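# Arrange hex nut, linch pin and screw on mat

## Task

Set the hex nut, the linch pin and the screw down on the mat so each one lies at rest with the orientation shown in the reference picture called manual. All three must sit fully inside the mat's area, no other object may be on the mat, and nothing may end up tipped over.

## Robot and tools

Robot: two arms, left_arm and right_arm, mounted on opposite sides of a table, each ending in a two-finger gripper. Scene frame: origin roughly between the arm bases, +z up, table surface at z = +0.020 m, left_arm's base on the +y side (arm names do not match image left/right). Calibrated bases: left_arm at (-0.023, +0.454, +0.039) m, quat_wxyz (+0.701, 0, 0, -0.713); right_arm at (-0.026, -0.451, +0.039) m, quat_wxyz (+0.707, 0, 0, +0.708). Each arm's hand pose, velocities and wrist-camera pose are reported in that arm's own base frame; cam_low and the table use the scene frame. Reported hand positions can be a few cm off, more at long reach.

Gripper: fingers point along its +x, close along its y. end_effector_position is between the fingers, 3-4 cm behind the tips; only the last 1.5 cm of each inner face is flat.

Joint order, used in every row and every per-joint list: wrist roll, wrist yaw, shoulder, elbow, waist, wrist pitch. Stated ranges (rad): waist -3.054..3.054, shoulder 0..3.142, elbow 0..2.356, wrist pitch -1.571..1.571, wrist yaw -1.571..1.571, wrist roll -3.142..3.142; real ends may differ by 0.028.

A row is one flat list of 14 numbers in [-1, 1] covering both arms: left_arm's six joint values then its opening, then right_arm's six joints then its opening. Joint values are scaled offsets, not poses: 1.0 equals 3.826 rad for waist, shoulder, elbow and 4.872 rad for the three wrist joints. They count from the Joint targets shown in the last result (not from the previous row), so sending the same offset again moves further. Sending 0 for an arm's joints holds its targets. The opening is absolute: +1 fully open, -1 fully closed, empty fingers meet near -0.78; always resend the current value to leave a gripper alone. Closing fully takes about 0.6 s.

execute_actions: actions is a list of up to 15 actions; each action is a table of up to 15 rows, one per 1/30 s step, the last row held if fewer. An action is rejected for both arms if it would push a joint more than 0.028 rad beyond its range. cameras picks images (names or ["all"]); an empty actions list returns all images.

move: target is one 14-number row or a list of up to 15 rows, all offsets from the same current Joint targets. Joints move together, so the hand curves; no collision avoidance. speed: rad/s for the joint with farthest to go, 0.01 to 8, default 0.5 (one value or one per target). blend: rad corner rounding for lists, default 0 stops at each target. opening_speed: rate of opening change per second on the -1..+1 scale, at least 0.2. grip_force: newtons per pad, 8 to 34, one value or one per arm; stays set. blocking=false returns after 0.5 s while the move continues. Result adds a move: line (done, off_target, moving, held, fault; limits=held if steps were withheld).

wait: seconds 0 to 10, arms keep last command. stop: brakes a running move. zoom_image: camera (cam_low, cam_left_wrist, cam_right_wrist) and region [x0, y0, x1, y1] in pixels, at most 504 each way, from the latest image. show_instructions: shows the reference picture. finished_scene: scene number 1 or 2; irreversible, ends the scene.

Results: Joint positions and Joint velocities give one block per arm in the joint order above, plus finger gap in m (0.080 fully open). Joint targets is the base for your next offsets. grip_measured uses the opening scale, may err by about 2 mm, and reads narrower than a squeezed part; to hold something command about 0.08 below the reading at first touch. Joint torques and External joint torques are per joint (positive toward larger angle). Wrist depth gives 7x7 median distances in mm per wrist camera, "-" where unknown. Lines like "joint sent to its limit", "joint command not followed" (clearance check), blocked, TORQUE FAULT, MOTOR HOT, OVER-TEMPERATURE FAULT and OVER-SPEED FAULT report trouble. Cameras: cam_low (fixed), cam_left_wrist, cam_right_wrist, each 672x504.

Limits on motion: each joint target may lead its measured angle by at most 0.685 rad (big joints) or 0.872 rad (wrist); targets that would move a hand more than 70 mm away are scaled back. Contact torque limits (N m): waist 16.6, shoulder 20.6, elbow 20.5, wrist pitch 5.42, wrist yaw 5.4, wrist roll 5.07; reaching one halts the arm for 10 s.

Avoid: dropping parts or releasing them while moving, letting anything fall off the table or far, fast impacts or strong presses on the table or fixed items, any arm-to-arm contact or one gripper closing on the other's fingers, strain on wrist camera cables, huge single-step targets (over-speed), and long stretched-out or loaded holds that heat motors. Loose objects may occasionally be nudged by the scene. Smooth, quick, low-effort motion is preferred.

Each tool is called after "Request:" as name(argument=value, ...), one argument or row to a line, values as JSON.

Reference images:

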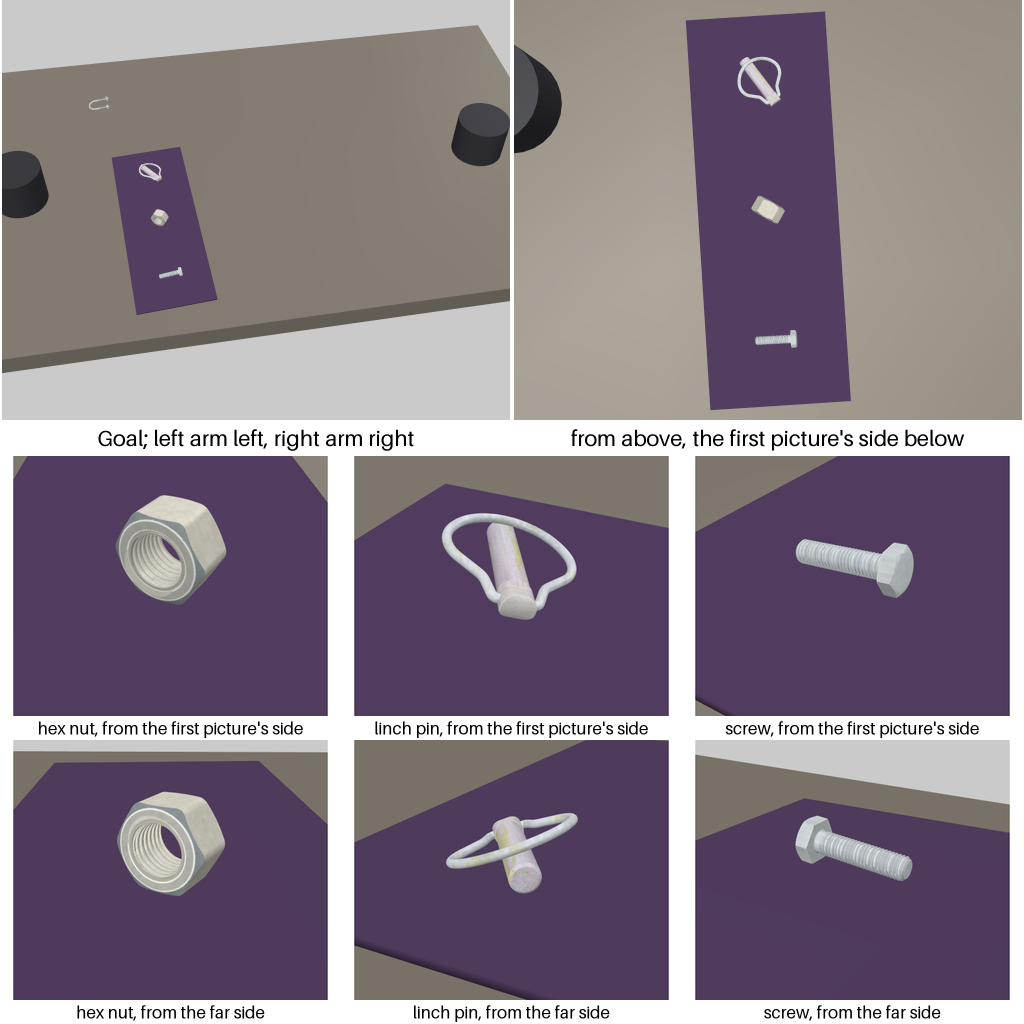

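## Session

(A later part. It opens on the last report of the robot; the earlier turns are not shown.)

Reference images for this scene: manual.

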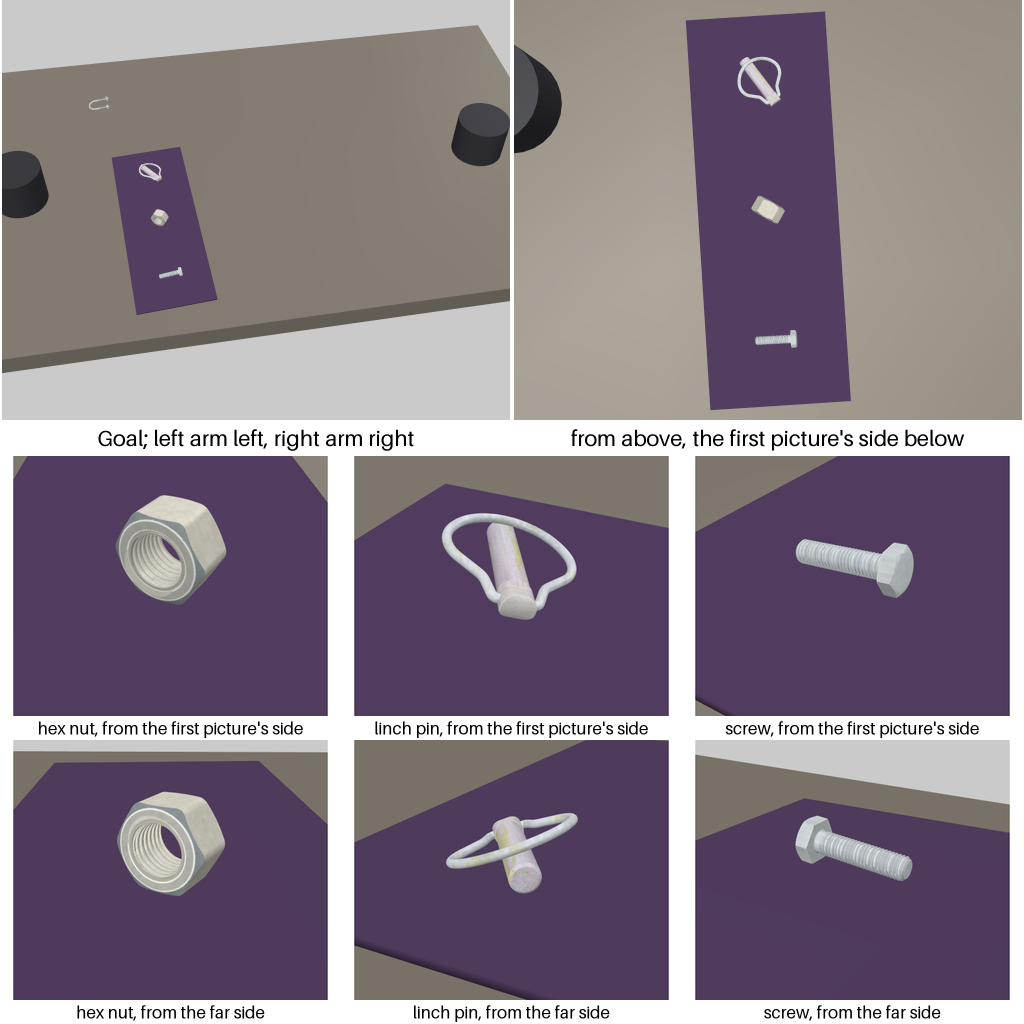

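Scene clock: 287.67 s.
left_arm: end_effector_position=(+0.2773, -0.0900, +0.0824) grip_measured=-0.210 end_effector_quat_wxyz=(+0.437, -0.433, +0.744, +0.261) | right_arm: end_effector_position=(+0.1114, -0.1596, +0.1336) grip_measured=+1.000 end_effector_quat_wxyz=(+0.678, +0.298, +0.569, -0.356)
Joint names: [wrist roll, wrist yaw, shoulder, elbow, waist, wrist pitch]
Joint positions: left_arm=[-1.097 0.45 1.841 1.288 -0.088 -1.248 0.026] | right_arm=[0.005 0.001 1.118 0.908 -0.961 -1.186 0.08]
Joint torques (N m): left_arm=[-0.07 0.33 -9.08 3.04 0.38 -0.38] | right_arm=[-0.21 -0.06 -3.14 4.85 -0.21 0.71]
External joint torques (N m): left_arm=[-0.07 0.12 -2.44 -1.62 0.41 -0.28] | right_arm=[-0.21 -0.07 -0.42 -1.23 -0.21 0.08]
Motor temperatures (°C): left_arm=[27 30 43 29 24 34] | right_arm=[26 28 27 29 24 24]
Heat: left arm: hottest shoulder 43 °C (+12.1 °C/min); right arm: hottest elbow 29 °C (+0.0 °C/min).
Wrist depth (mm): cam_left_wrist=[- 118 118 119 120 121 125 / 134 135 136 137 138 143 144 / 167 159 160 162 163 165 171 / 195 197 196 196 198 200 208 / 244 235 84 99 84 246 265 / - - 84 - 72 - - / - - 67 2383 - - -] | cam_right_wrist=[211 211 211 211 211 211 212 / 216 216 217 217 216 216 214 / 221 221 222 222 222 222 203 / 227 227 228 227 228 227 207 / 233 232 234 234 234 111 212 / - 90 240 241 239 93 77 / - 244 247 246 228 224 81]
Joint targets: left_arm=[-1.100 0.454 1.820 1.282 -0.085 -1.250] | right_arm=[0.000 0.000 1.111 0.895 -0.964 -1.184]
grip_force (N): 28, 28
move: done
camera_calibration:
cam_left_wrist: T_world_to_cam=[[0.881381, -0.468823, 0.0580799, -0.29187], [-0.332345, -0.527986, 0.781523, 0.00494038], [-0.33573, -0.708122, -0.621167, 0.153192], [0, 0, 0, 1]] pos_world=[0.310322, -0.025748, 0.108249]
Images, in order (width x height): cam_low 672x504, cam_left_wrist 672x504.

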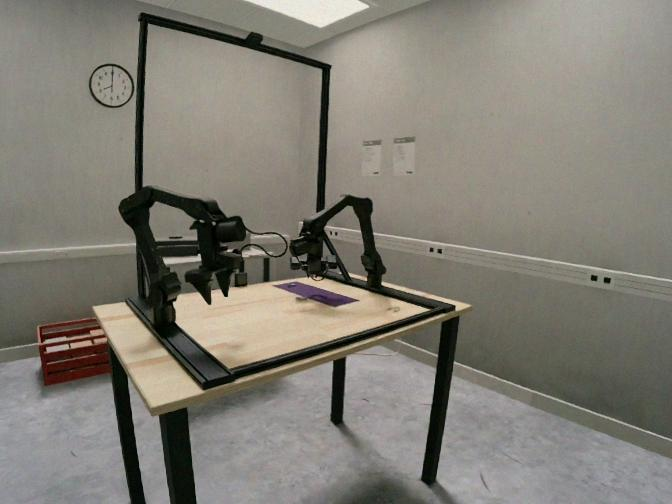

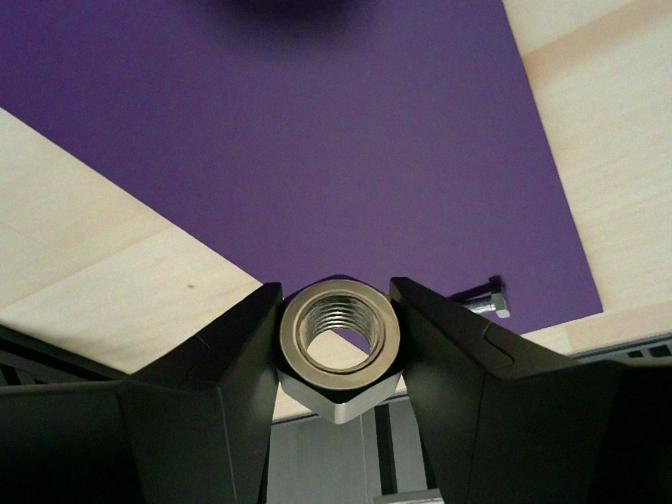

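Request:
move(
  target=[0,0,0.0237,-0.0352,0,0.0462,-0.45,0,0,0,0,0,0,1],
  speed=0.15,
  cameras=["cam_left_wrist"],
)

Scene clock: 295.20 s.
left_arm: end_effector_position=(+0.2782, -0.0901, +0.0314) grip_measured=-0.210 end_effector_quat_wxyz=(+0.447, -0.437, +0.738, +0.255) | right_arm: end_effector_position=(+0.1114, -0.1596, +0.1336) grip_measured=+1.000 end_effector_quat_wxyz=(+0.678, +0.298, +0.569, -0.356)
Joint names: [wrist roll, wrist yaw, shoulder, elbow, waist, wrist pitch]
Joint positions: left_arm=[-1.098 0.45 1.902 1.153 -0.088 -1.026 0.026] | right_arm=[0.005 0.001 1.118 0.908 -0.961 -1.186 0.08]
Joint torques (N m): left_arm=[-0.08 0.32 -5.66 3.04 0.26 -0.04] | right_arm=[-0.2 -0.06 -3.19 4.79 -0.2 0.71]
External joint torques (N m): left_arm=[-0.08 0.11 1.11 -1.36 0.18 -0.01] | right_arm=[-0.2 -0.06 -0.51 -1.3 -0.2 0.07]
Heat: left arm: hottest shoulder 40 °C (+7.1 °C/min); right arm: hottest elbow 29 °C (+0.0 °C/min).
Wrist depth (mm): cam_left_wrist=[- 70 70 71 - 73 74 / - 78 83 80 79 82 89 / - 91 93 97 93 97 103 / - 109 112 113 111 118 126 / 141 132 84 105 88 144 155 / - - 84 231 78 - - / - - 75 316 - - -] | cam_right_wrist=[211 211 211 211 211 212 212 / 216 216 217 216 217 217 214 / 222 222 222 222 221 223 203 / 226 227 228 228 228 225 206 / 233 231 234 234 233 211 212 / - 90 241 241 237 92 77 / - 244 247 246 226 225 82]
Joint targets: left_arm=[-1.100 0.454 1.911 1.147 -0.085 -1.025] | right_arm=[0.000 0.000 1.111 0.895 -0.964 -1.184]
grip_force (N): 28, 28
move: done
camera_calibration:
cam_left_wrist: T_world_to_cam=[[0.879743, -0.468292, 0.0821813, -0.289913], [-0.352387, -0.526185, 0.773921, 0.0509878], [-0.319178, -0.709811, -0.627928, 0.117183], [0, 0, 0, 1]] pos_world=[0.310419, -0.0257572, 0.0579473]
Images, in order (width x height): cam_left_wrist 672x504.

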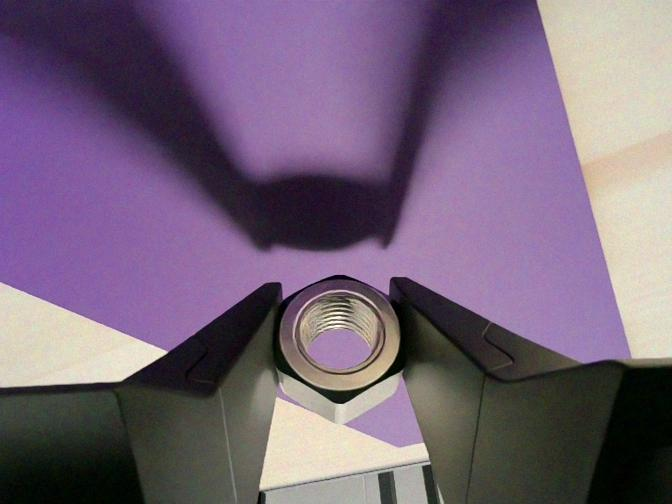

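Request:
move(
  target=[0,0,0.0078,0,0,0.0062,-0.45,0,0,0,0,0,0,1],
  speed=0.08,
)

Scene clock: 297.87 s.
left_arm: end_effector_position=(+0.2818, -0.0904, +0.0223) grip_measured=-0.210 end_effector_quat_wxyz=(+0.447, -0.437, +0.738, +0.255) | right_arm: end_effector_position=(+0.1114, -0.1596, +0.1336) grip_measured=+1.000 end_effector_quat_wxyz=(+0.678, +0.298, +0.569, -0.356)
Joint names: [wrist roll, wrist yaw, shoulder, elbow, waist, wrist pitch]
Joint positions: left_arm=[-1.098 0.45 1.931 1.153 -0.088 -0.996 0.026] | right_arm=[0.005 0.001 1.118 0.908 -0.961 -1.186 0.08]
Joint torques (N m): left_arm=[-0.08 0.34 -5.6 2.94 0.24 -0.05] | right_arm=[-0.21 -0.05 -3.17 4.83 -0.27 0.69]
External joint torques (N m): left_arm=[-0.08 0.11 1.3 -1.44 0.26 -0.05] | right_arm=[-0.22 -0.05 -0.49 -1.26 -0.28 0.05]
Heat: left arm: hottest shoulder 39 °C (+6.0 °C/min); right arm: hottest elbow 29 °C (+0.0 °C/min).
Wrist depth (mm): cam_left_wrist=[- - - - - 64 66 / - 68 69 69 - 74 78 / - 79 80 82 84 87 91 / - 96 98 100 101 104 110 / 123 113 84 - 85 125 136 / - - 84 91 72 - - / - - 76 278 - - -] | cam_right_wrist=[211 210 212 211 211 211 211 / 216 216 216 217 216 217 215 / 222 222 222 222 222 222 203 / 227 227 228 227 228 224 208 / 233 230 233 234 233 211 212 / - 90 240 241 233 93 77 / - 245 247 246 226 224 82]
Joint targets: left_arm=[-1.100 0.454 1.941 1.147 -0.085 -0.995] | right_arm=[0.000 0.000 1.111 0.895 -0.964 -1.184]
grip_force (N): 28, 28
move: done

No contact yet; go lower in small steps.

Request:
move(
  target=[0,0,0.0042,0,0,0.0033,-0.45,0,0,0,0,0,0,1],
  speed=0.06,
  cameras=["cam_left_wrist"],
)

Scene clock: 300.73 s.
left_arm: end_effector_position=(+0.2829, -0.0909, +0.0192) grip_measured=-0.210 end_effector_quat_wxyz=(+0.445, -0.438, +0.738, +0.254) | right_arm: end_effector_position=(+0.1114, -0.1596, +0.1336) grip_measured=+1.000 end_effector_quat_wxyz=(+0.678, +0.298, +0.569, -0.356)
Joint names: [wrist roll, wrist yaw, shoulder, elbow, waist, wrist pitch]
Joint positions: left_arm=[-1.098 0.453 1.942 1.153 -0.087 -0.986 0.026] | right_arm=[0.005 0.001 1.118 0.908 -0.961 -1.186 0.08]
Joint torques (N m): left_arm=[-0.05 0.2 -5.28 2.86 0.32 0.38] | right_arm=[-0.2 -0.07 -3.19 4.84 -0.24 0.71]
External joint torques (N m): left_arm=[-0.05 -0.02 1.6 -1.43 0.29 0.4] | right_arm=[-0.21 -0.07 -0.55 -1.24 -0.24 0.05]
Motor temperatures (°C): left_arm=[27 30 38 29 24 33] | right_arm=[26 28 27 29 24 24]
Heat: left arm: hottest shoulder 38 °C (+4.0 °C/min); right arm: hottest elbow 29 °C (+0.0 °C/min).
Wrist depth (mm): cam_left_wrist=[- - 60 - - 61 63 / - 65 66 66 - 71 73 / - 76 77 79 82 80 89 / - 92 92 98 96 99 105 / 113 110 84 - 85 121 136 / - - 84 - 72 - - / - - 76 272 - - -] | cam_right_wrist=[211 212 211 211 211 211 211 / 216 216 216 216 216 216 215 / 221 222 222 222 222 222 206 / 227 227 227 228 228 226 207 / 234 231 234 235 234 211 210 / - 90 240 241 223 93 77 / - 244 247 246 228 225 82]
Joint targets: left_arm=[-1.100 0.454 1.957 1.147 -0.085 -0.979] | right_arm=[0.000 0.000 1.111 0.895 -0.964 -1.184]
grip_force (N): 28, 28
move: done
camera_calibration:
cam_left_wrist: T_world_to_cam=[[0.88032, -0.467044, 0.0831038, -0.293509], [-0.351234, -0.523962, 0.77595, 0.0615112], [-0.31886, -0.712273, -0.625296, 0.110185], [0, 0, 0, 1]] pos_world=[0.31512, -0.0263699, 0.0455606]
Images, in order (width x height): cam_left_wrist 672x504.

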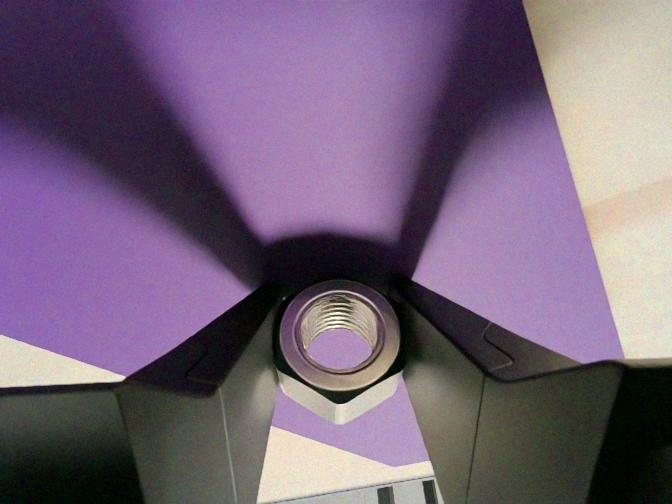

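Request:
move(
  target=[
    [0,0,-0.0025,0,0,-0.002,-0.45,0,0,0,0,0,0,1],
    [0,0,-0.0025,0,0,-0.002,0.6,0,0,0,0,0,0,1],
    [0,0,-0.0357,0.0352,0,-0.0557,0.6,0,0,0,0,0,0,1],
  ],
  speed=[0.1,0.3,0.4],
  opening_speed=0.5,
  cameras=["cam_left_wrist"],
)

Scene clock: 308.43 s.
left_arm: end_effector_position=(+0.2725, -0.0901, +0.0804) grip_measured=+0.596 end_effector_quat_wxyz=(+0.431, -0.433, +0.747, +0.264) | right_arm: end_effector_position=(+0.1114, -0.1596, +0.1336) grip_measured=+1.000 end_effector_quat_wxyz=(+0.678, +0.298, +0.569, -0.356)
Joint names: [wrist roll, wrist yaw, shoulder, elbow, waist, wrist pitch]
Joint positions: left_arm=[-1.098 0.456 1.837 1.27 -0.086 -1.248 0.062] | right_arm=[0.005 0.001 1.118 0.908 -0.961 -1.186 0.08]
Joint torques (N m): left_arm=[-0.09 0.18 -8.77 5.35 0.04 -0.36] | right_arm=[-0.2 -0.07 -3.19 4.86 -0.24 0.71]
External joint torques (N m): left_arm=[-0.09 -0.05 -2.16 0.68 0.05 -0.26] | right_arm=[-0.2 -0.07 -0.45 -1.25 -0.23 0.07]
Heat: left arm: hottest shoulder 36 °C (+1.0 °C/min); right arm: hottest elbow 29 °C (+0.0 °C/min).
Wrist depth (mm): cam_left_wrist=[- 116 117 117 118 118 122 / 133 134 134 131 136 137 141 / 161 161 158 165 161 162 167 / 196 197 198 195 196 197 204 / 236 86 255 256 238 86 241 / - 82 330 335 334 75 - / - 72 - - 1229 - -] | cam_right_wrist=[211 210 211 211 211 211 211 / 216 216 216 216 216 217 215 / 221 222 222 222 222 222 203 / 227 227 228 228 228 226 207 / 234 231 234 234 233 211 211 / - 90 241 241 237 93 77 / - 244 248 246 225 225 81]
Joint targets: left_arm=[-1.100 0.455 1.820 1.282 -0.085 -1.250] | right_arm=[0.000 0.000 1.111 0.895 -0.964 -1.184]
grip_force (N): 28, 28
move: done
camera_calibration:
cam_left_wrist: T_world_to_cam=[[0.883677, -0.46573, 0.0470211, -0.286993], [-0.318938, -0.525521, 0.788737, 0.000787697], [-0.342628, -0.711986, -0.612929, 0.151241], [0, 0, 0, 1]] pos_world=[0.30568, -0.0255659, 0.105574]
Images, in order (width x height): cam_left_wrist 672x504.

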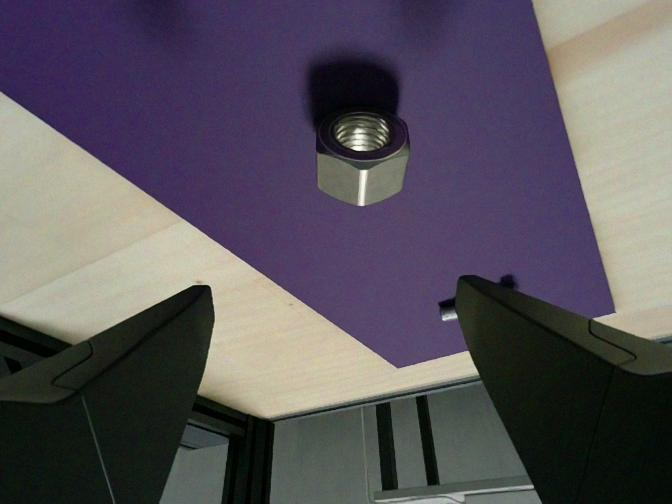

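Request:
zoom_image(
  camera="cam_left_wrist",
  region=[280, 40, 440, 220],
)

Scaled by 2.800 from the camera's 672x504 image, which has a finer 960x720 frame.

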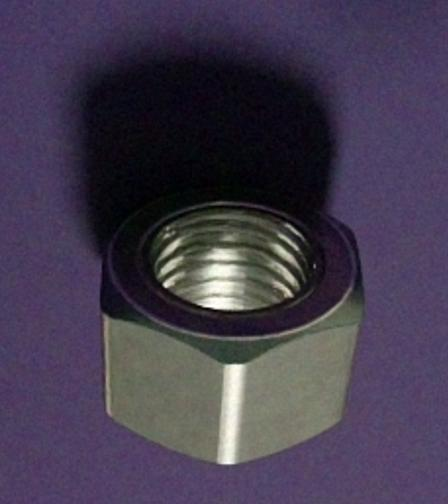

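Request:
move(
  target=[
    [0,0,0.0277,-0.0295,0,0.0445,0.6,0,0,0,0,0,0,1],
    [0,0,0.0277,-0.0295,0,0.0445,0.1,0,0,0,0,0,0,1],
    [0,0.0164,0.0277,-0.0295,0,0.0445,0.1,0,0,0,0,0,0,1],
    [0,0,0.0277,-0.0295,0,0.0445,0.1,0,0,0,0,0,0,1],
    [0,0,0,0,0,0,0.6,0,0,0,0,0,0,1],
  ],
  speed=[0.5,0.2,0.08,0.2,0.5],
  opening_speed=1,
  cameras=["cam_left_wrist"],
)

Request:
zoom_image(
  camera="cam_left_wrist",
  region=[280, 40, 440, 220],
)

Scene clock: 332.23 s.
left_arm: end_effector_position=(+0.2725, -0.0901, +0.0805) grip_measured=+0.595 end_effector_quat_wxyz=(+0.431, -0.433, +0.747, +0.263) | right_arm: end_effector_position=(+0.1114, -0.1596, +0.1336) grip_measured=+1.000 end_effector_quat_wxyz=(+0.678, +0.298, +0.569, -0.356)
Joint names: [wrist roll, wrist yaw, shoulder, elbow, waist, wrist pitch]
Joint positions: left_arm=[-1.098 0.456 1.836 1.27 -0.086 -1.248 0.062] | right_arm=[0.005 0.001 1.118 0.908 -0.961 -1.186 0.08]
Joint torques (N m): left_arm=[-0.07 0.15 -8.66 5.44 0.07 -0.35] | right_arm=[-0.22 -0.06 -3.15 4.84 -0.24 0.71]
External joint torques (N m): left_arm=[-0.07 -0.06 -2.08 0.7 0.06 -0.29] | right_arm=[-0.22 -0.06 -0.46 -1.27 -0.23 0.06]
Heat: left arm: hottest shoulder 36 °C (-3.0 °C/min); right arm: hottest elbow 29 °C (+0.0 °C/min).
Wrist depth (mm): cam_left_wrist=[119 116 117 117 118 119 122 / 133 134 135 131 136 137 141 / 161 162 159 166 161 162 167 / 195 197 198 195 196 198 204 / 236 87 254 255 241 86 237 / - 82 342 360 334 75 - / - 77 - 2484 1216 - -] | cam_right_wrist=[210 211 211 211 211 211 211 / 217 216 216 216 217 217 214 / 222 222 222 222 222 222 202 / 228 227 228 227 228 225 - / 233 231 234 234 233 211 213 / - 90 240 241 237 92 77 / - 245 247 246 225 226 82]
Joint targets: left_arm=[-1.100 0.454 1.821 1.282 -0.085 -1.250] | right_arm=[0.000 0.000 1.111 0.895 -0.964 -1.184]
grip_force (N): 28, 28
move: done
camera_calibration:
cam_left_wrist: T_world_to_cam=[[0.883647, -0.465754, 0.0473375, -0.287024], [-0.319252, -0.525548, 0.788592, 0.00082043], [-0.342412, -0.711949, -0.613092, 0.151255], [0, 0, 0, 1]] pos_world=[0.305681, -0.0255657, 0.105673]
Images, in order (width x height): cam_left_wrist 672x504.

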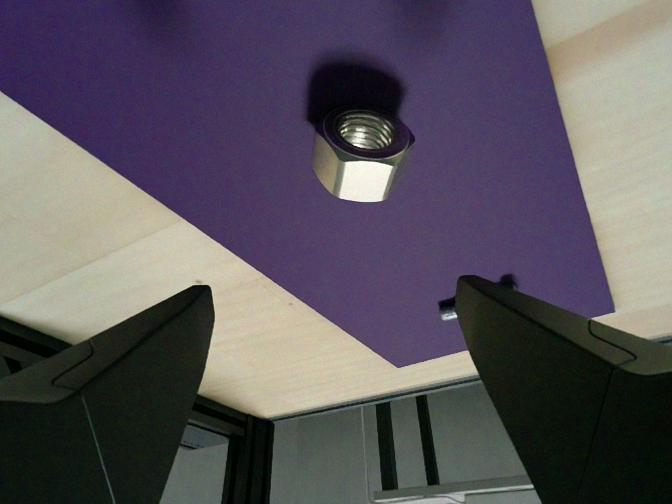

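Scaled by 2.800 from the camera's 672x504 image, which has a finer 960x720 frame.

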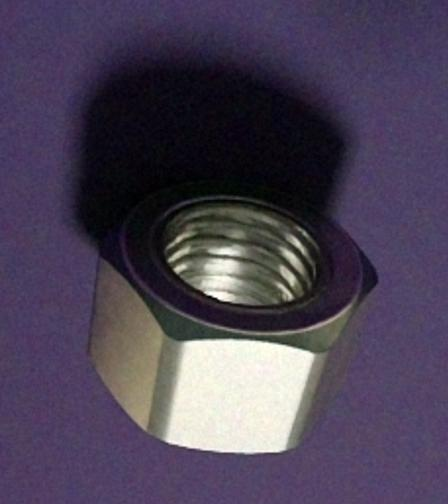

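Request:
move(
  target=[
    [0,0,0.0311,-0.0332,0,0.0503,0.6,0,0,0,0,0,0,1],
    [0,0,0.0311,-0.0332,0,0.0503,-0.2,0,0,0,0,0,0,1],
    [0,0,0.0311,-0.0332,0,0.0503,0.6,0,0,0,0,0,0,1],
    [0,0,0,0,0,0,0.6,0,0,0,0,0,0,1],
  ],
  speed=[0.5,0.2,0.2,0.5],
  opening_speed=0.6,
  grip_force=9,
  cameras=["cam_left_wrist"],
)

Request:
zoom_image(
  camera="cam_left_wrist",
  region=[280, 40, 440, 220],
)

Scene clock: 351.30 s.
left_arm: end_effector_position=(+0.2725, -0.0901, +0.0805) grip_measured=+0.596 end_effector_quat_wxyz=(+0.431, -0.433, +0.747, +0.263) | right_arm: end_effector_position=(+0.1114, -0.1596, +0.1336) grip_measured=+1.000 end_effector_quat_wxyz=(+0.678, +0.298, +0.569, -0.356)
Joint names: [wrist roll, wrist yaw, shoulder, elbow, waist, wrist pitch]
Joint positions: left_arm=[-1.098 0.456 1.836 1.27 -0.086 -1.248 0.062] | right_arm=[0.005 0.001 1.118 0.908 -0.961 -1.186 0.08]
Joint torques (N m): left_arm=[-0.1 0.16 -8.69 5.22 0.12 -0.34] | right_arm=[-0.21 -0.05 -3.2 4.83 -0.26 0.72]
External joint torques (N m): left_arm=[-0.1 -0.06 -2.07 0.52 0.09 -0.25] | right_arm=[-0.21 -0.05 -0.52 -1.25 -0.26 0.07]
Heat: left arm: hottest shoulder 34 °C (-7.1 °C/min); right arm: hottest elbow 29 °C (+0.0 °C/min).
Wrist depth (mm): cam_left_wrist=[- 116 117 117 118 119 122 / 133 134 134 131 136 137 141 / 161 161 158 172 161 162 167 / 196 196 198 195 195 198 204 / 236 87 255 255 238 86 243 / - 82 329 358 335 75 - / - 72 376 2162 1139 - -] | cam_right_wrist=[211 211 211 211 211 212 211 / 216 216 216 217 217 217 214 / 221 222 221 222 222 222 204 / 228 228 228 228 228 220 209 / 234 231 234 234 234 211 212 / - 90 240 240 224 93 77 / - 244 247 246 228 - 81]
Joint targets: left_arm=[-1.100 0.454 1.820 1.282 -0.085 -1.250] | right_arm=[0.000 0.000 1.111 0.895 -0.964 -1.184]
grip_force (N): 9, 9
move: done
camera_calibration:
cam_left_wrist: T_world_to_cam=[[0.883647, -0.465754, 0.0473375, -0.287024], [-0.319252, -0.525548, 0.788592, 0.00082043], [-0.342412, -0.711949, -0.613092, 0.151255], [0, 0, 0, 1]] pos_world=[0.305681, -0.0255657, 0.105673]
Images, in order (width x height): cam_left_wrist 672x504.

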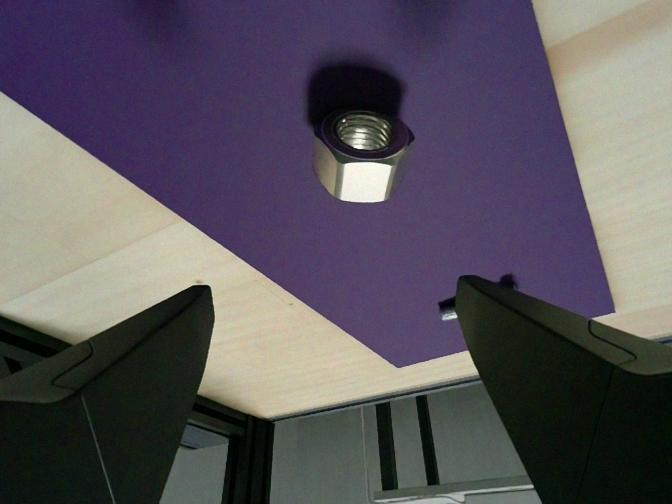

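Scaled by 2.800 from the camera's 672x504 image, which has a finer 960x720 frame.

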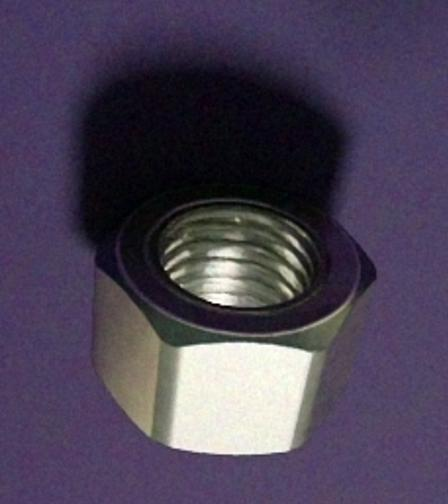

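Request:
move(
  target=[
    [0,0,0.0311,-0.0332,0,0.0503,0.6,0,0,0,0,0,0,1],
    [0,0,0.0311,-0.0332,0,0.0503,-0.3,0,0,0,0,0,0,1],
  ],
  speed=[0.5,0.2],
  opening_speed=0.6,
  grip_force=20,
  cameras=["cam_left_wrist"],
)

Scene clock: 361.87 s.
left_arm: end_effector_position=(+0.2827, -0.0910, +0.0249) grip_measured=-0.144 end_effector_quat_wxyz=(+0.445, -0.439, +0.738, +0.254) | right_arm: end_effector_position=(+0.1114, -0.1596, +0.1336) grip_measured=+1.000 end_effector_quat_wxyz=(+0.678, +0.298, +0.569, -0.356)
Joint names: [wrist roll, wrist yaw, shoulder, elbow, waist, wrist pitch]
Joint positions: left_arm=[-1.098 0.456 1.93 1.161 -0.086 -1.006 0.029] | right_arm=[0.005 0.001 1.118 0.908 -0.961 -1.186 0.08]
Joint torques (N m): left_arm=[-0.1 0.19 -5.88 2.74 0.11 -0.05] | right_arm=[-0.2 -0.07 -3.19 4.81 -0.24 0.7]
External joint torques (N m): left_arm=[-0.1 -0.02 0.98 -1.59 0.07 -0.03] | right_arm=[-0.2 -0.07 -0.53 -1.25 -0.24 0.07]
Heat: left arm: hottest shoulder 34 °C (-4.0 °C/min); right arm: hottest elbow 29 °C (+0.0 °C/min).
Wrist depth (mm): cam_left_wrist=[- - - - 64 66 69 / - 71 71 73 - 77 80 / - 83 84 80 90 90 94 / - 100 102 100 105 108 115 / 129 118 86 - 89 131 150 / - - 81 195 78 - - / - - 81 273 73 - -] | cam_right_wrist=[211 210 211 211 211 211 211 / 216 216 216 217 216 216 214 / 222 221 222 222 223 222 203 / 227 228 228 228 228 220 208 / 233 231 234 234 233 211 212 / - 90 240 240 238 92 77 / - 244 246 246 226 225 81]
Joint targets: left_arm=[-1.100 0.454 1.940 1.155 -0.085 -1.005] | right_arm=[0.000 0.000 1.111 0.895 -0.964 -1.184]
grip_force (N): 20, 20
move: done
camera_calibration:
cam_left_wrist: T_world_to_cam=[[0.88103, -0.465513, 0.0841669, -0.293958], [-0.350472, -0.522805, 0.777074, 0.0567849], [-0.317735, -0.714124, -0.623756, 0.113111], [0, 0, 0, 1]] pos_world=[0.314826, -0.0263785, 0.051169]
Images, in order (width x height): cam_left_wrist 672x504.

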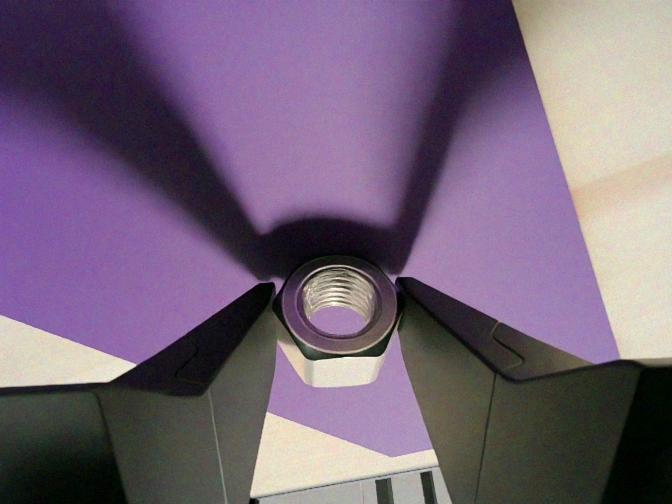

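Request:
move(
  target=[
    [0,0,0,0,0,0,0.6,0,0,0,0,0,0,1],
    [0,0,-0.0311,0.0332,0,-0.0503,0.6,0,0,0,0,0,0,1],
    [0.2258,-0.0932,-0.0972,0.034,-0.017,-0.023,1,0,0,0,0,0,0,1],
  ],
  speed=[0.3,0.5,1],
  blend=[0,0.08,0],
  opening_speed=0.6,
  cameras=["cam_left_wrist"],
)

Scene clock: 372.00 s.
left_arm: end_effector_position=(+0.3018, -0.0453, +0.1330) grip_measured=+0.995 end_effector_quat_wxyz=(+0.752, +0.046, +0.655, -0.056) | right_arm: end_effector_position=(+0.1114, -0.1596, +0.1336) grip_measured=+1.000 end_effector_quat_wxyz=(+0.678, +0.298, +0.569, -0.356)
Joint names: [wrist roll, wrist yaw, shoulder, elbow, waist, wrist pitch]
Joint positions: left_arm=[-0.002 0.004 1.584 1.271 -0.147 -1.12 0.08] | right_arm=[0.005 0.001 1.118 0.908 -0.961 -1.186 0.08]
Joint torques (N m): left_arm=[0.09 -0.09 -7.85 6.39 -0.34 0.68] | right_arm=[-0.19 -0.05 -3.2 4.78 -0.23 0.7]
External joint torques (N m): left_arm=[0.09 -0.09 -2.2 0.84 -0.31 0.13] | right_arm=[-0.19 -0.05 -0.55 -1.31 -0.24 0.05]
Heat: left arm: hottest shoulder 34 °C (-2.0 °C/min); right arm: hottest elbow 29 °C (+0.0 °C/min).
Wrist depth (mm): cam_left_wrist=[188 189 192 193 197 199 202 / 196 197 200 203 206 207 209 / 204 206 209 209 211 215 218 / 211 211 217 219 220 224 230 / - 97 227 230 233 98 77 / - 233 238 241 251 85 71 / - 246 255 260 262 266 67] | cam_right_wrist=[211 211 211 211 211 211 211 / 216 216 216 216 216 217 214 / 222 222 222 222 221 222 205 / 228 228 227 228 227 227 - / 233 231 234 234 234 211 210 / - 90 241 241 224 93 77 / - 244 248 245 222 225 82]
Joint targets: left_arm=[0.000 0.000 1.567 1.285 -0.150 -1.117] | right_arm=[0.000 0.000 1.111 0.895 -0.964 -1.184]
grip_force (N): 20, 20
move: done
camera_calibration:
cam_left_wrist: T_world_to_cam=[[-0.167026, -0.983346, 0.0716497, -0.0040983], [-0.950078, 0.179947, 0.254892, 0.285607], [-0.26354, -0.0254994, -0.964311, 0.279319], [0, 0, 0, 1]] pos_world=[0.344276, -0.0483017, 0.196846]
Images, in order (width x height): cam_left_wrist 672x504.

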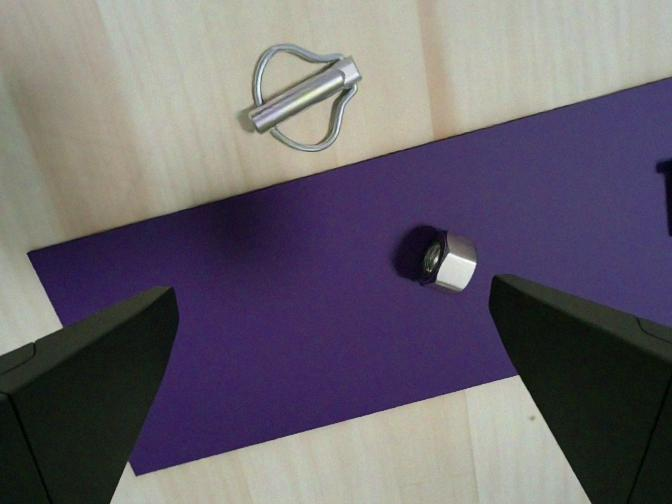

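Request:
zoom_image(
  camera="cam_left_wrist",
  region=[390, 210, 500, 310],
)

Request:
zoom_image(
  camera="cam_left_wrist",
  region=[230, 20, 380, 170],
)

Scaled by 4.582 from the camera's 672x504 image, which has a finer 960x720 frame.

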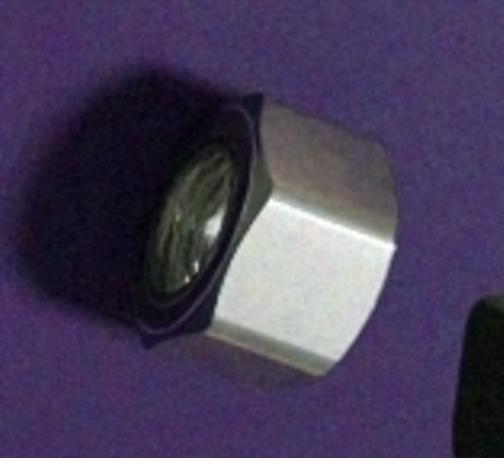

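Scaled by 3.360 from the camera's 672x504 image, which has a finer 960x720 frame.

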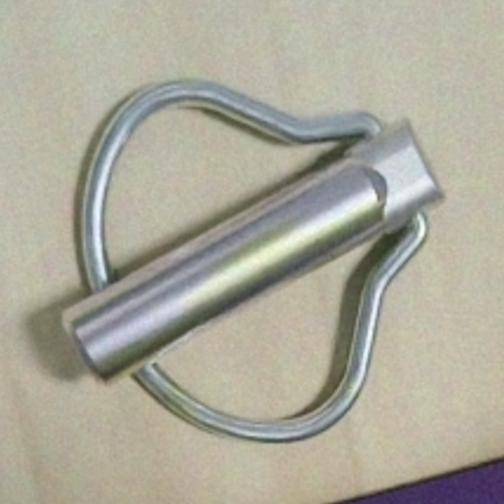

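Request:
move(
  target=[-0.3939,0,0.0957,0.058,0.0159,-0.0057,0,0,0,0,0,0,0,1],
  speed=1.3,
  cameras=["cam_left_wrist"],
)

Scene clock: 415.07 s.
left_arm: end_effector_position=(+0.3565, -0.0333, +0.0858) grip_measured=+0.004 end_effector_quat_wxyz=(-0.431, +0.559, -0.434, -0.559) | right_arm: end_effector_position=(+0.1114, -0.1596, +0.1336) grip_measured=+1.000 end_effector_quat_wxyz=(+0.678, +0.298, +0.569, -0.356)
Joint names: [wrist roll, wrist yaw, shoulder, elbow, waist, wrist pitch]
Joint positions: left_arm=[-1.916 0.003 1.922 1.493 -0.092 -1.144 0.035] | right_arm=[0.005 0.001 1.118 0.908 -0.961 -1.186 0.08]
Joint torques (N m): left_arm=[-0.09 -0.11 -6.46 6.22 0.34 0] | right_arm=[-0.2 -0.08 -3.22 4.82 -0.22 0.71]
External joint torques (N m): left_arm=[-0.09 -0.06 1.21 1.04 0.29 -0.25] | right_arm=[-0.2 -0.07 -0.57 -1.25 -0.24 0.07]
Heat: left arm: hottest shoulder 34 °C (+0.0 °C/min); right arm: hottest elbow 29 °C (+0.0 °C/min).
Wrist depth (mm): cam_left_wrist=[137 138 139 142 143 143 144 / 146 145 149 150 151 152 154 / 158 156 158 161 161 162 163 / 166 167 169 170 173 174 176 / 175 174 90 186 89 185 188 / - - 91 200 - - - / - - 213 219 81 - -] | cam_right_wrist=[211 211 211 211 212 211 211 / 216 215 216 216 217 216 216 / 221 221 221 222 222 222 203 / 227 227 227 228 228 220 208 / 234 231 234 234 233 211 213 / - 90 241 241 239 92 77 / - 245 247 246 225 - 81]
Joint targets: left_arm=[-1.919 0.000 1.934 1.507 -0.089 -1.145] | right_arm=[0.000 0.000 1.111 0.895 -0.964 -1.184]
grip_force (N): 20, 20
move: done
camera_calibration:
cam_left_wrist: T_world_to_cam=[[0.969138, 0.237157, 0.0672889, -0.343847], [0.193589, -0.901152, 0.387876, -0.107649], [0.152625, -0.36288, -0.919252, 0.0850615], [0, 0, 0, 1]] pos_world=[0.341093, 0.0154049, 0.143084]
Images, in order (width x height): cam_left_wrist 672x504.

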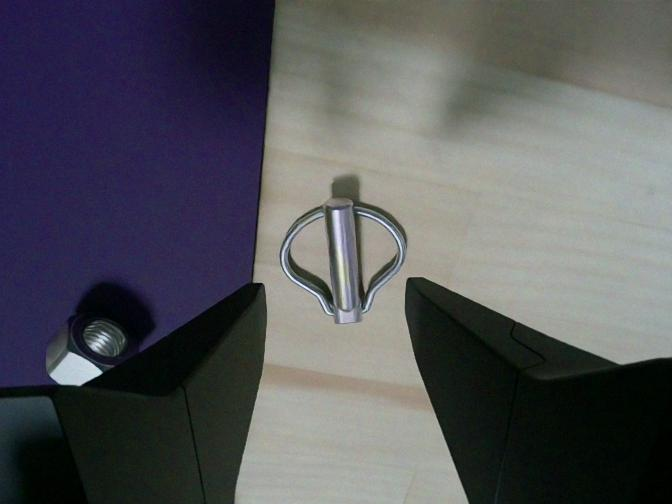

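Request:
move(
  target=[-0.0109,0,0.0256,-0.0301,0.0016,0.0419,0,0,0,0,0,0,0,1],
  speed=0.3,
  cameras=["cam_left_wrist"],
)

Scene clock: 429.97 s.
left_arm: end_effector_position=(+0.3686, -0.0322, +0.0288) grip_measured=+0.004 end_effector_quat_wxyz=(-0.416, +0.574, -0.416, -0.570) | right_arm: end_effector_position=(+0.1114, -0.1596, +0.1336) grip_measured=+1.000 end_effector_quat_wxyz=(+0.678, +0.298, +0.569, -0.356)
Joint names: [wrist roll, wrist yaw, shoulder, elbow, waist, wrist pitch]
Joint positions: left_arm=[-1.969 0.003 2.021 1.398 -0.086 -0.943 0.035] | right_arm=[0.005 0.001 1.118 0.908 -0.961 -1.186 0.08]
Joint torques (N m): left_arm=[-0.1 -0.12 -6.85 3.39 0.23 0.34] | right_arm=[-0.21 -0.09 -3.2 4.82 -0.24 0.69]
External joint torques (N m): left_arm=[-0.1 -0.08 1.22 -1.56 0.21 0.08] | right_arm=[-0.21 -0.09 -0.49 -1.28 -0.25 0.05]
Heat: left arm: hottest shoulder 34 °C (+0.0 °C/min); right arm: hottest elbow 29 °C (+0.0 °C/min).
Wrist depth (mm): cam_left_wrist=[- 88 90 90 91 92 92 / - 92 95 96 97 98 98 / - 98 102 103 103 102 104 / 104 105 109 109 109 112 112 / 112 111 90 114 97 118 121 / - - 91 122 124 - - / - - 136 139 135 - -] | cam_right_wrist=[210 211 211 210 211 211 212 / 216 216 216 216 216 216 214 / 222 222 222 222 222 222 203 / 228 227 228 228 228 224 207 / 234 231 233 234 233 211 211 / - 90 241 241 228 93 77 / - 244 247 246 225 225 81]
Joint targets: left_arm=[-1.972 0.000 2.032 1.392 -0.083 -0.941] | right_arm=[0.000 0.000 1.111 0.895 -0.964 -1.184]
grip_force (N): 20, 20
move: done
camera_calibration:
cam_left_wrist: T_world_to_cam=[[0.952921, 0.294091, 0.0738347, -0.344344], [0.243814, -0.887935, 0.390034, -0.104949], [0.180266, -0.35367, -0.917835, 0.0212891], [0, 0, 0, 1]] pos_world=[0.349883, 0.0156103, 0.085898]
Images, in order (width x height): cam_left_wrist 672x504.

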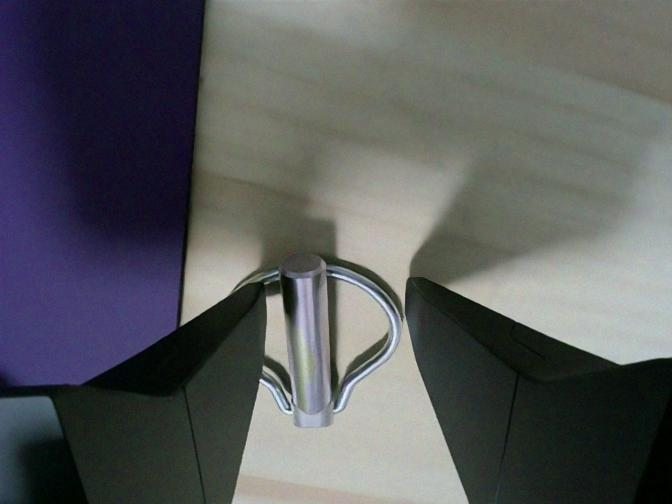

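Request:
move(
  target=[
    [0,0,-0.0033,-0.0096,0,0.0049,0,0,0,0,0,0,0,1],
    [0,0,-0.0033,-0.0096,0,0.0049,-0.8,0,0,0,0,0,0,1],
  ],
  speed=0.2,
  opening_speed=0.7,
  grip_force=22,
  cameras=["cam_left_wrist"],
)

Scene clock: 439.73 s.
left_arm: end_effector_position=(+0.3627, -0.0332, +0.0252) grip_measured=-0.579 end_effector_quat_wxyz=(-0.413, +0.573, -0.419, -0.570) | right_arm: end_effector_position=(+0.1114, -0.1596, +0.1336) grip_measured=+1.000 end_effector_quat_wxyz=(+0.678, +0.298, +0.569, -0.356)
Joint names: [wrist roll, wrist yaw, shoulder, elbow, waist, wrist pitch]
Joint positions: left_arm=[-1.97 0.009 2.011 1.368 -0.088 -0.929 0.009] | right_arm=[0.005 0.001 1.118 0.908 -0.961 -1.186 0.08]
Joint torques (N m): left_arm=[-0.11 -0.3 -7.22 2.55 0.41 1.13] | right_arm=[-0.21 -0.07 -3.16 4.84 -0.2 0.7]
External joint torques (N m): left_arm=[-0.11 -0.26 0.76 -2.36 0.41 0.88] | right_arm=[-0.21 -0.06 -0.49 -1.22 -0.2 0.07]
Heat: left arm: hottest shoulder 34 °C (+0.0 °C/min); right arm: hottest elbow 29 °C (+0.0 °C/min).
Wrist depth (mm): cam_left_wrist=[- - 88 88 90 90 91 / - 91 93 95 96 97 97 / - 97 100 101 102 101 103 / 104 103 108 107 109 110 111 / 112 112 109 96 76 119 119 / - - - 109 - - - / - - - 138 - - -] | cam_right_wrist=[211 211 211 211 211 211 211 / 216 216 216 217 217 217 214 / 221 222 222 222 222 222 204 / 227 227 228 228 228 225 208 / 233 231 234 234 233 211 212 / - 90 240 240 233 93 77 / - 244 248 246 226 225 82]
Joint targets: left_arm=[-1.972 0.000 2.019 1.355 -0.083 -0.917] | right_arm=[0.000 0.000 1.111 0.895 -0.964 -1.184]
grip_force (N): 22, 22
move: done
camera_calibration:
cam_left_wrist: T_world_to_cam=[[0.953683, 0.293645, 0.0652721, -0.338227], [0.245959, -0.886125, 0.392794, -0.103814], [0.173181, -0.358547, -0.917307, 0.0210773], [0, 0, 0, 1]] pos_world=[0.344446, 0.0148834, 0.0821889]
Images, in order (width x height): cam_left_wrist 672x504.

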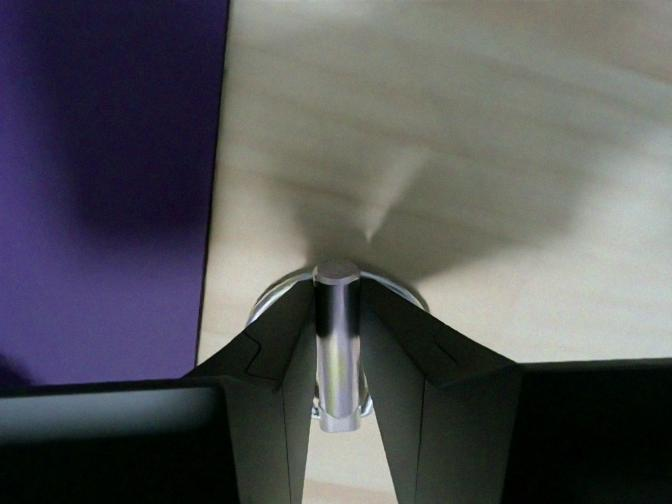

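Request:
move(
  target=[
    [0,0,-0.0222,0.0397,0,-0.0468,-0.8,0,0,0,0,0,0,1],
    [0.1991,0,-0.1262,-0.0936,0.0444,0.1349,-0.8,0,0,0,0,0,0,1],
    [0.4048,0,0.0078,-0.1777,0.087,0.4497,-0.8,0,0,0,0,0,0,1],
  ],
  speed=[0.4,1,1],
  blend=[0.06,0.1,0],
  cameras=["cam_left_wrist"],
)

Scene clock: 485.17 s.
left_arm: end_effector_position=(+0.4522, +0.1140, +0.0915) grip_measured=-0.579 end_effector_quat_wxyz=(+0.991, -0.007, +0.046, +0.122) | right_arm: end_effector_position=(+0.1114, -0.1596, +0.1336) grip_measured=+1.000 end_effector_quat_wxyz=(+0.678, +0.298, +0.569, -0.356)
Joint names: [wrist roll, wrist yaw, shoulder, elbow, waist, wrist pitch]
Joint positions: left_arm=[-0.003 0.003 2.04 0.679 0.248 1.267 0.009] | right_arm=[0.005 0.001 1.118 0.908 -0.961 -1.186 0.08]
Joint torques (N m): left_arm=[0.02 -0.08 -6.04 2.28 0.11 2.22] | right_arm=[-0.2 -0.07 -3.18 4.79 -0.3 0.7]
External joint torques (N m): left_arm=[0.01 -0.08 1.05 -1.55 0.13 0.62] | right_arm=[-0.2 -0.07 -0.5 -1.32 -0.29 0.05]
Heat: left arm: hottest shoulder 35 °C (+1.0 °C/min); right arm: hottest elbow 29 °C (+0.0 °C/min).
Wrist depth (mm): cam_left_wrist=[- - 2484 405 1946 408 2123 / 1526 - - 613 2142 448 - / - 417 478 478 478 464 450 / 326 334 332 332 331 327 326 / 256 268 78 97 76 252 252 / - - - 109 - - - / - - - 173 - - -] | cam_right_wrist=[211 211 211 211 211 212 211 / 217 217 216 216 216 217 215 / 221 221 222 221 222 222 203 / 228 228 228 227 228 225 209 / 233 232 233 234 235 211 212 / - 90 240 240 234 93 77 / - 244 247 246 227 225 81]
Joint targets: left_arm=[0.000 0.000 2.049 0.675 0.250 1.274] | right_arm=[0.000 0.000 1.111 0.895 -0.964 -1.184]
grip_force (N): 22, 22
move: done
camera_calibration:
cam_left_wrist: T_world_to_cam=[[0.173338, -0.984855, -0.00383925, 0.0337479], [-0.46477, -0.0783631, -0.881957, 0.324479], [0.868299, 0.154661, -0.471315, -0.2944], [0, 0, 0, 1]] pos_world=[0.400586, 0.104196, 0.147551]
Images, in order (width x height): cam_left_wrist 672x504.

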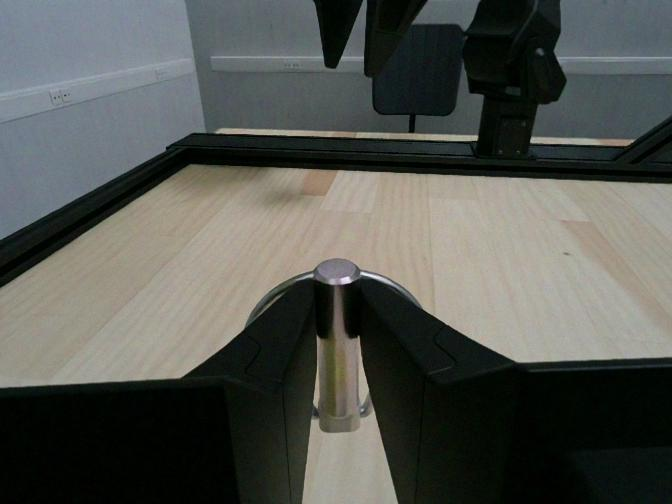

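Request:
move(
  target=[
    [0,0,0.0572,0.0046,0,0.0398,-0.8,0,0,0,0,0,0,1],
    [0,0,0.0675,0.0063,0,0.0471,-0.8,0,0,0,0,0,0,1],
  ],
  speed=[0.4,0.06],
  blend=[0.01,0],
  cameras=["cam_left_wrist","cam_low"],
)

Request:
zoom_image(
  camera="cam_low",
  region=[240, 220, 380, 325],
)

Scene clock: 492.83 s.
left_arm: end_effector_position=(+0.4503, +0.1135, +0.0349) grip_measured=-0.579 end_effector_quat_wxyz=(+0.991, -0.007, +0.047, +0.122) | right_arm: end_effector_position=(+0.1114, -0.1596, +0.1336) grip_measured=+1.000 end_effector_quat_wxyz=(+0.678, +0.298, +0.569, -0.356)
Joint names: [wrist roll, wrist yaw, shoulder, elbow, waist, wrist pitch]
Joint positions: left_arm=[-0.002 0.003 2.29 0.692 0.248 1.504 0.009] | right_arm=[0.005 0.001 1.118 0.908 -0.961 -1.186 0.08]
Joint torques (N m): left_arm=[0.13 -0.04 -5.49 2.72 0.3 1.68] | right_arm=[-0.21 -0.07 -3.18 4.82 -0.21 0.7]
External joint torques (N m): left_arm=[0.13 -0.04 1.9 0.04 0.3 0.1] | right_arm=[-0.21 -0.07 -0.49 -1.24 -0.21 0.07]
Heat: left arm: hottest wrist pitch 36 °C (+6.0 °C/min); right arm: hottest elbow 29 °C (+0.0 °C/min).
Wrist depth (mm): cam_left_wrist=[- 1824 2813 2245 2013 415 - / 1304 436 491 475 2142 441 430 / 314 317 317 313 313 308 306 / 220 220 218 218 217 214 214 / 168 167 85 97 76 165 164 / - - - 109 - - - / - - - 113 - - -] | cam_right_wrist=[211 211 211 211 212 211 211 / 216 216 216 216 216 216 215 / 221 222 222 222 222 222 203 / 227 227 228 228 228 225 208 / 233 231 234 234 234 211 210 / - 90 240 240 228 93 77 / - 245 248 246 225 224 81]
Joint targets: left_arm=[0.000 0.000 2.307 0.699 0.250 1.503] | right_arm=[0.000 0.000 1.111 0.895 -0.964 -1.184]
grip_force (N): 22, 22
move: done
camera_calibration:
cam_left_wrist: T_world_to_cam=[[0.173275, -0.984865, -0.00413621, 0.0333863], [-0.465793, -0.0782487, -0.881427, 0.274073], [0.867763, 0.154656, -0.472301, -0.31922], [0, 0, 0, 1]] pos_world=[0.398883, 0.103696, 0.0909455]
Images, in order (width x height): cam_low 672x504, cam_left_wrist 672x504.

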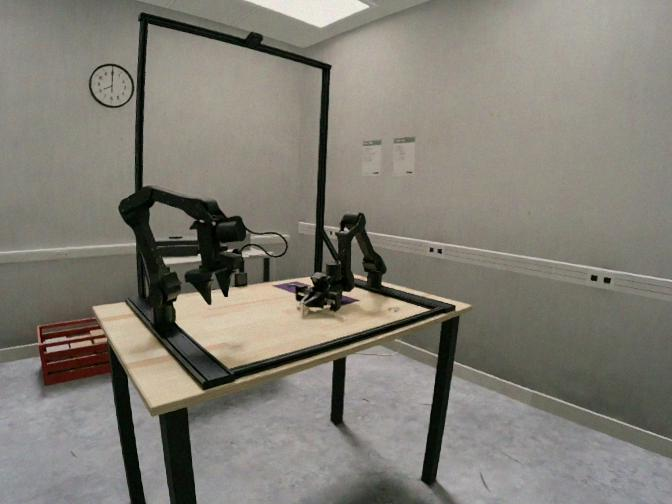

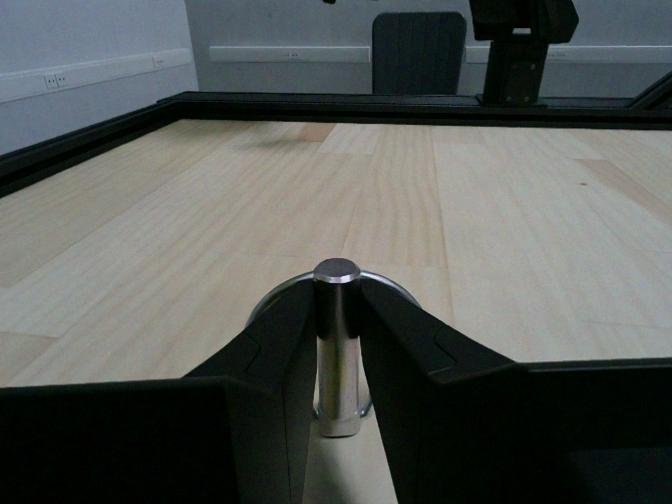

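Scaled by 3.600 from the camera's 672x504 image, which has a finer 960x720 frame.

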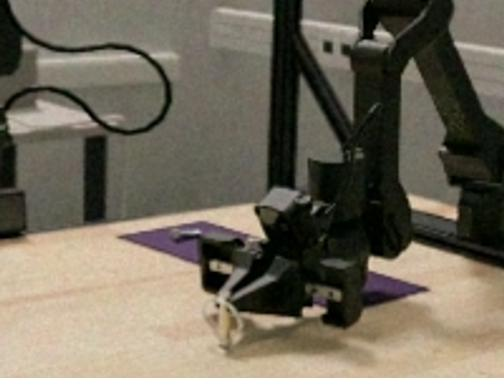

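Request:
move(
  target=[
    [0,0,-0.001,0,0,0,-0.8,0,0,0,0,0,0,1],
    [0,0,-0.001,0,0,0,1,0,0,0,0,0,0,1],
    [0,0,-0.0675,-0.0063,0,-0.0599,1,0,0,0,0,0,0,1],
  ],
  speed=[0.1,0.2,0.4],
  opening_speed=0.5,
  cameras=["cam_left_wrist"],
)

Scene clock: 502.80 s.
left_arm: end_effector_position=(+0.4501, +0.1134, +0.0664) grip_measured=+0.996 end_effector_quat_wxyz=(+0.989, -0.012, +0.088, +0.122) | right_arm: end_effector_position=(+0.1114, -0.1596, +0.1336) grip_measured=+1.000 end_effector_quat_wxyz=(+0.678, +0.298, +0.569, -0.356)
Joint names: [wrist roll, wrist yaw, shoulder, elbow, waist, wrist pitch]
Joint positions: left_arm=[-0.002 0.003 2.069 0.68 0.248 1.21 0.08] | right_arm=[0.005 0.001 1.118 0.908 -0.961 -1.186 0.08]
Joint torques (N m): left_arm=[0.06 -0.06 -9.64 2.27 0.28 1.89] | right_arm=[-0.21 -0.07 -3.15 4.84 -0.23 0.71]
External joint torques (N m): left_arm=[0.06 -0.06 -2.47 -1.47 0.28 0.28] | right_arm=[-0.21 -0.07 -0.5 -1.25 -0.21 0.05]
Heat: left arm: hottest wrist pitch 35 °C (+4.0 °C/min); right arm: hottest elbow 29 °C (+0.0 °C/min).
Wrist depth (mm): cam_left_wrist=[1398 2203 2432 2780 1996 415 - / - 452 481 477 458 445 431 / 323 340 335 337 335 331 329 / 253 252 252 251 251 249 249 / - 97 201 201 201 98 77 / - 157 167 162 167 87 71 / - 139 143 143 143 139 67] | cam_right_wrist=[210 211 211 211 212 211 211 / 217 217 216 217 216 217 216 / 222 221 222 221 222 222 204 / 227 227 228 227 227 225 206 / 235 231 234 234 234 111 213 / - 90 240 241 236 93 77 / - 244 248 246 227 - 81]
Joint targets: left_arm=[0.000 0.000 2.049 0.675 0.250 1.211] | right_arm=[0.000 0.000 1.111 0.895 -0.964 -1.184]
grip_force (N): 22, 22
move: done
camera_calibration:
cam_left_wrist: T_world_to_cam=[[0.173228, -0.98488, 0.00209568, 0.0331197], [-0.536135, -0.096084, -0.838646, 0.33266], [0.826166, 0.144153, -0.544673, -0.279365], [0, 0, 0, 1]] pos_world=[0.403416, 0.104854, 0.126752]
Images, in order (width x height): cam_left_wrist 672x504.

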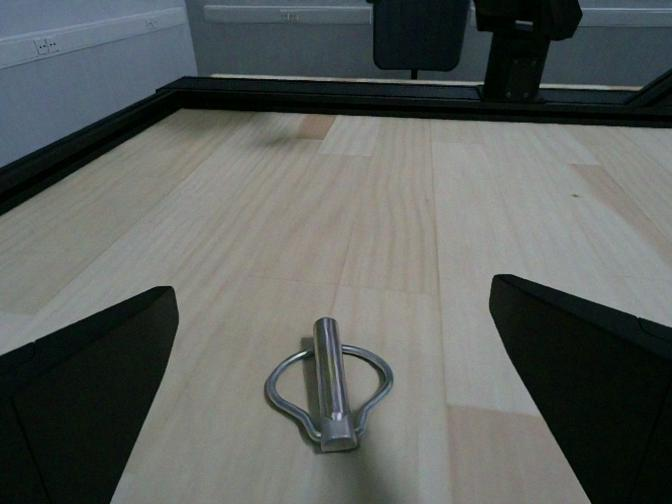

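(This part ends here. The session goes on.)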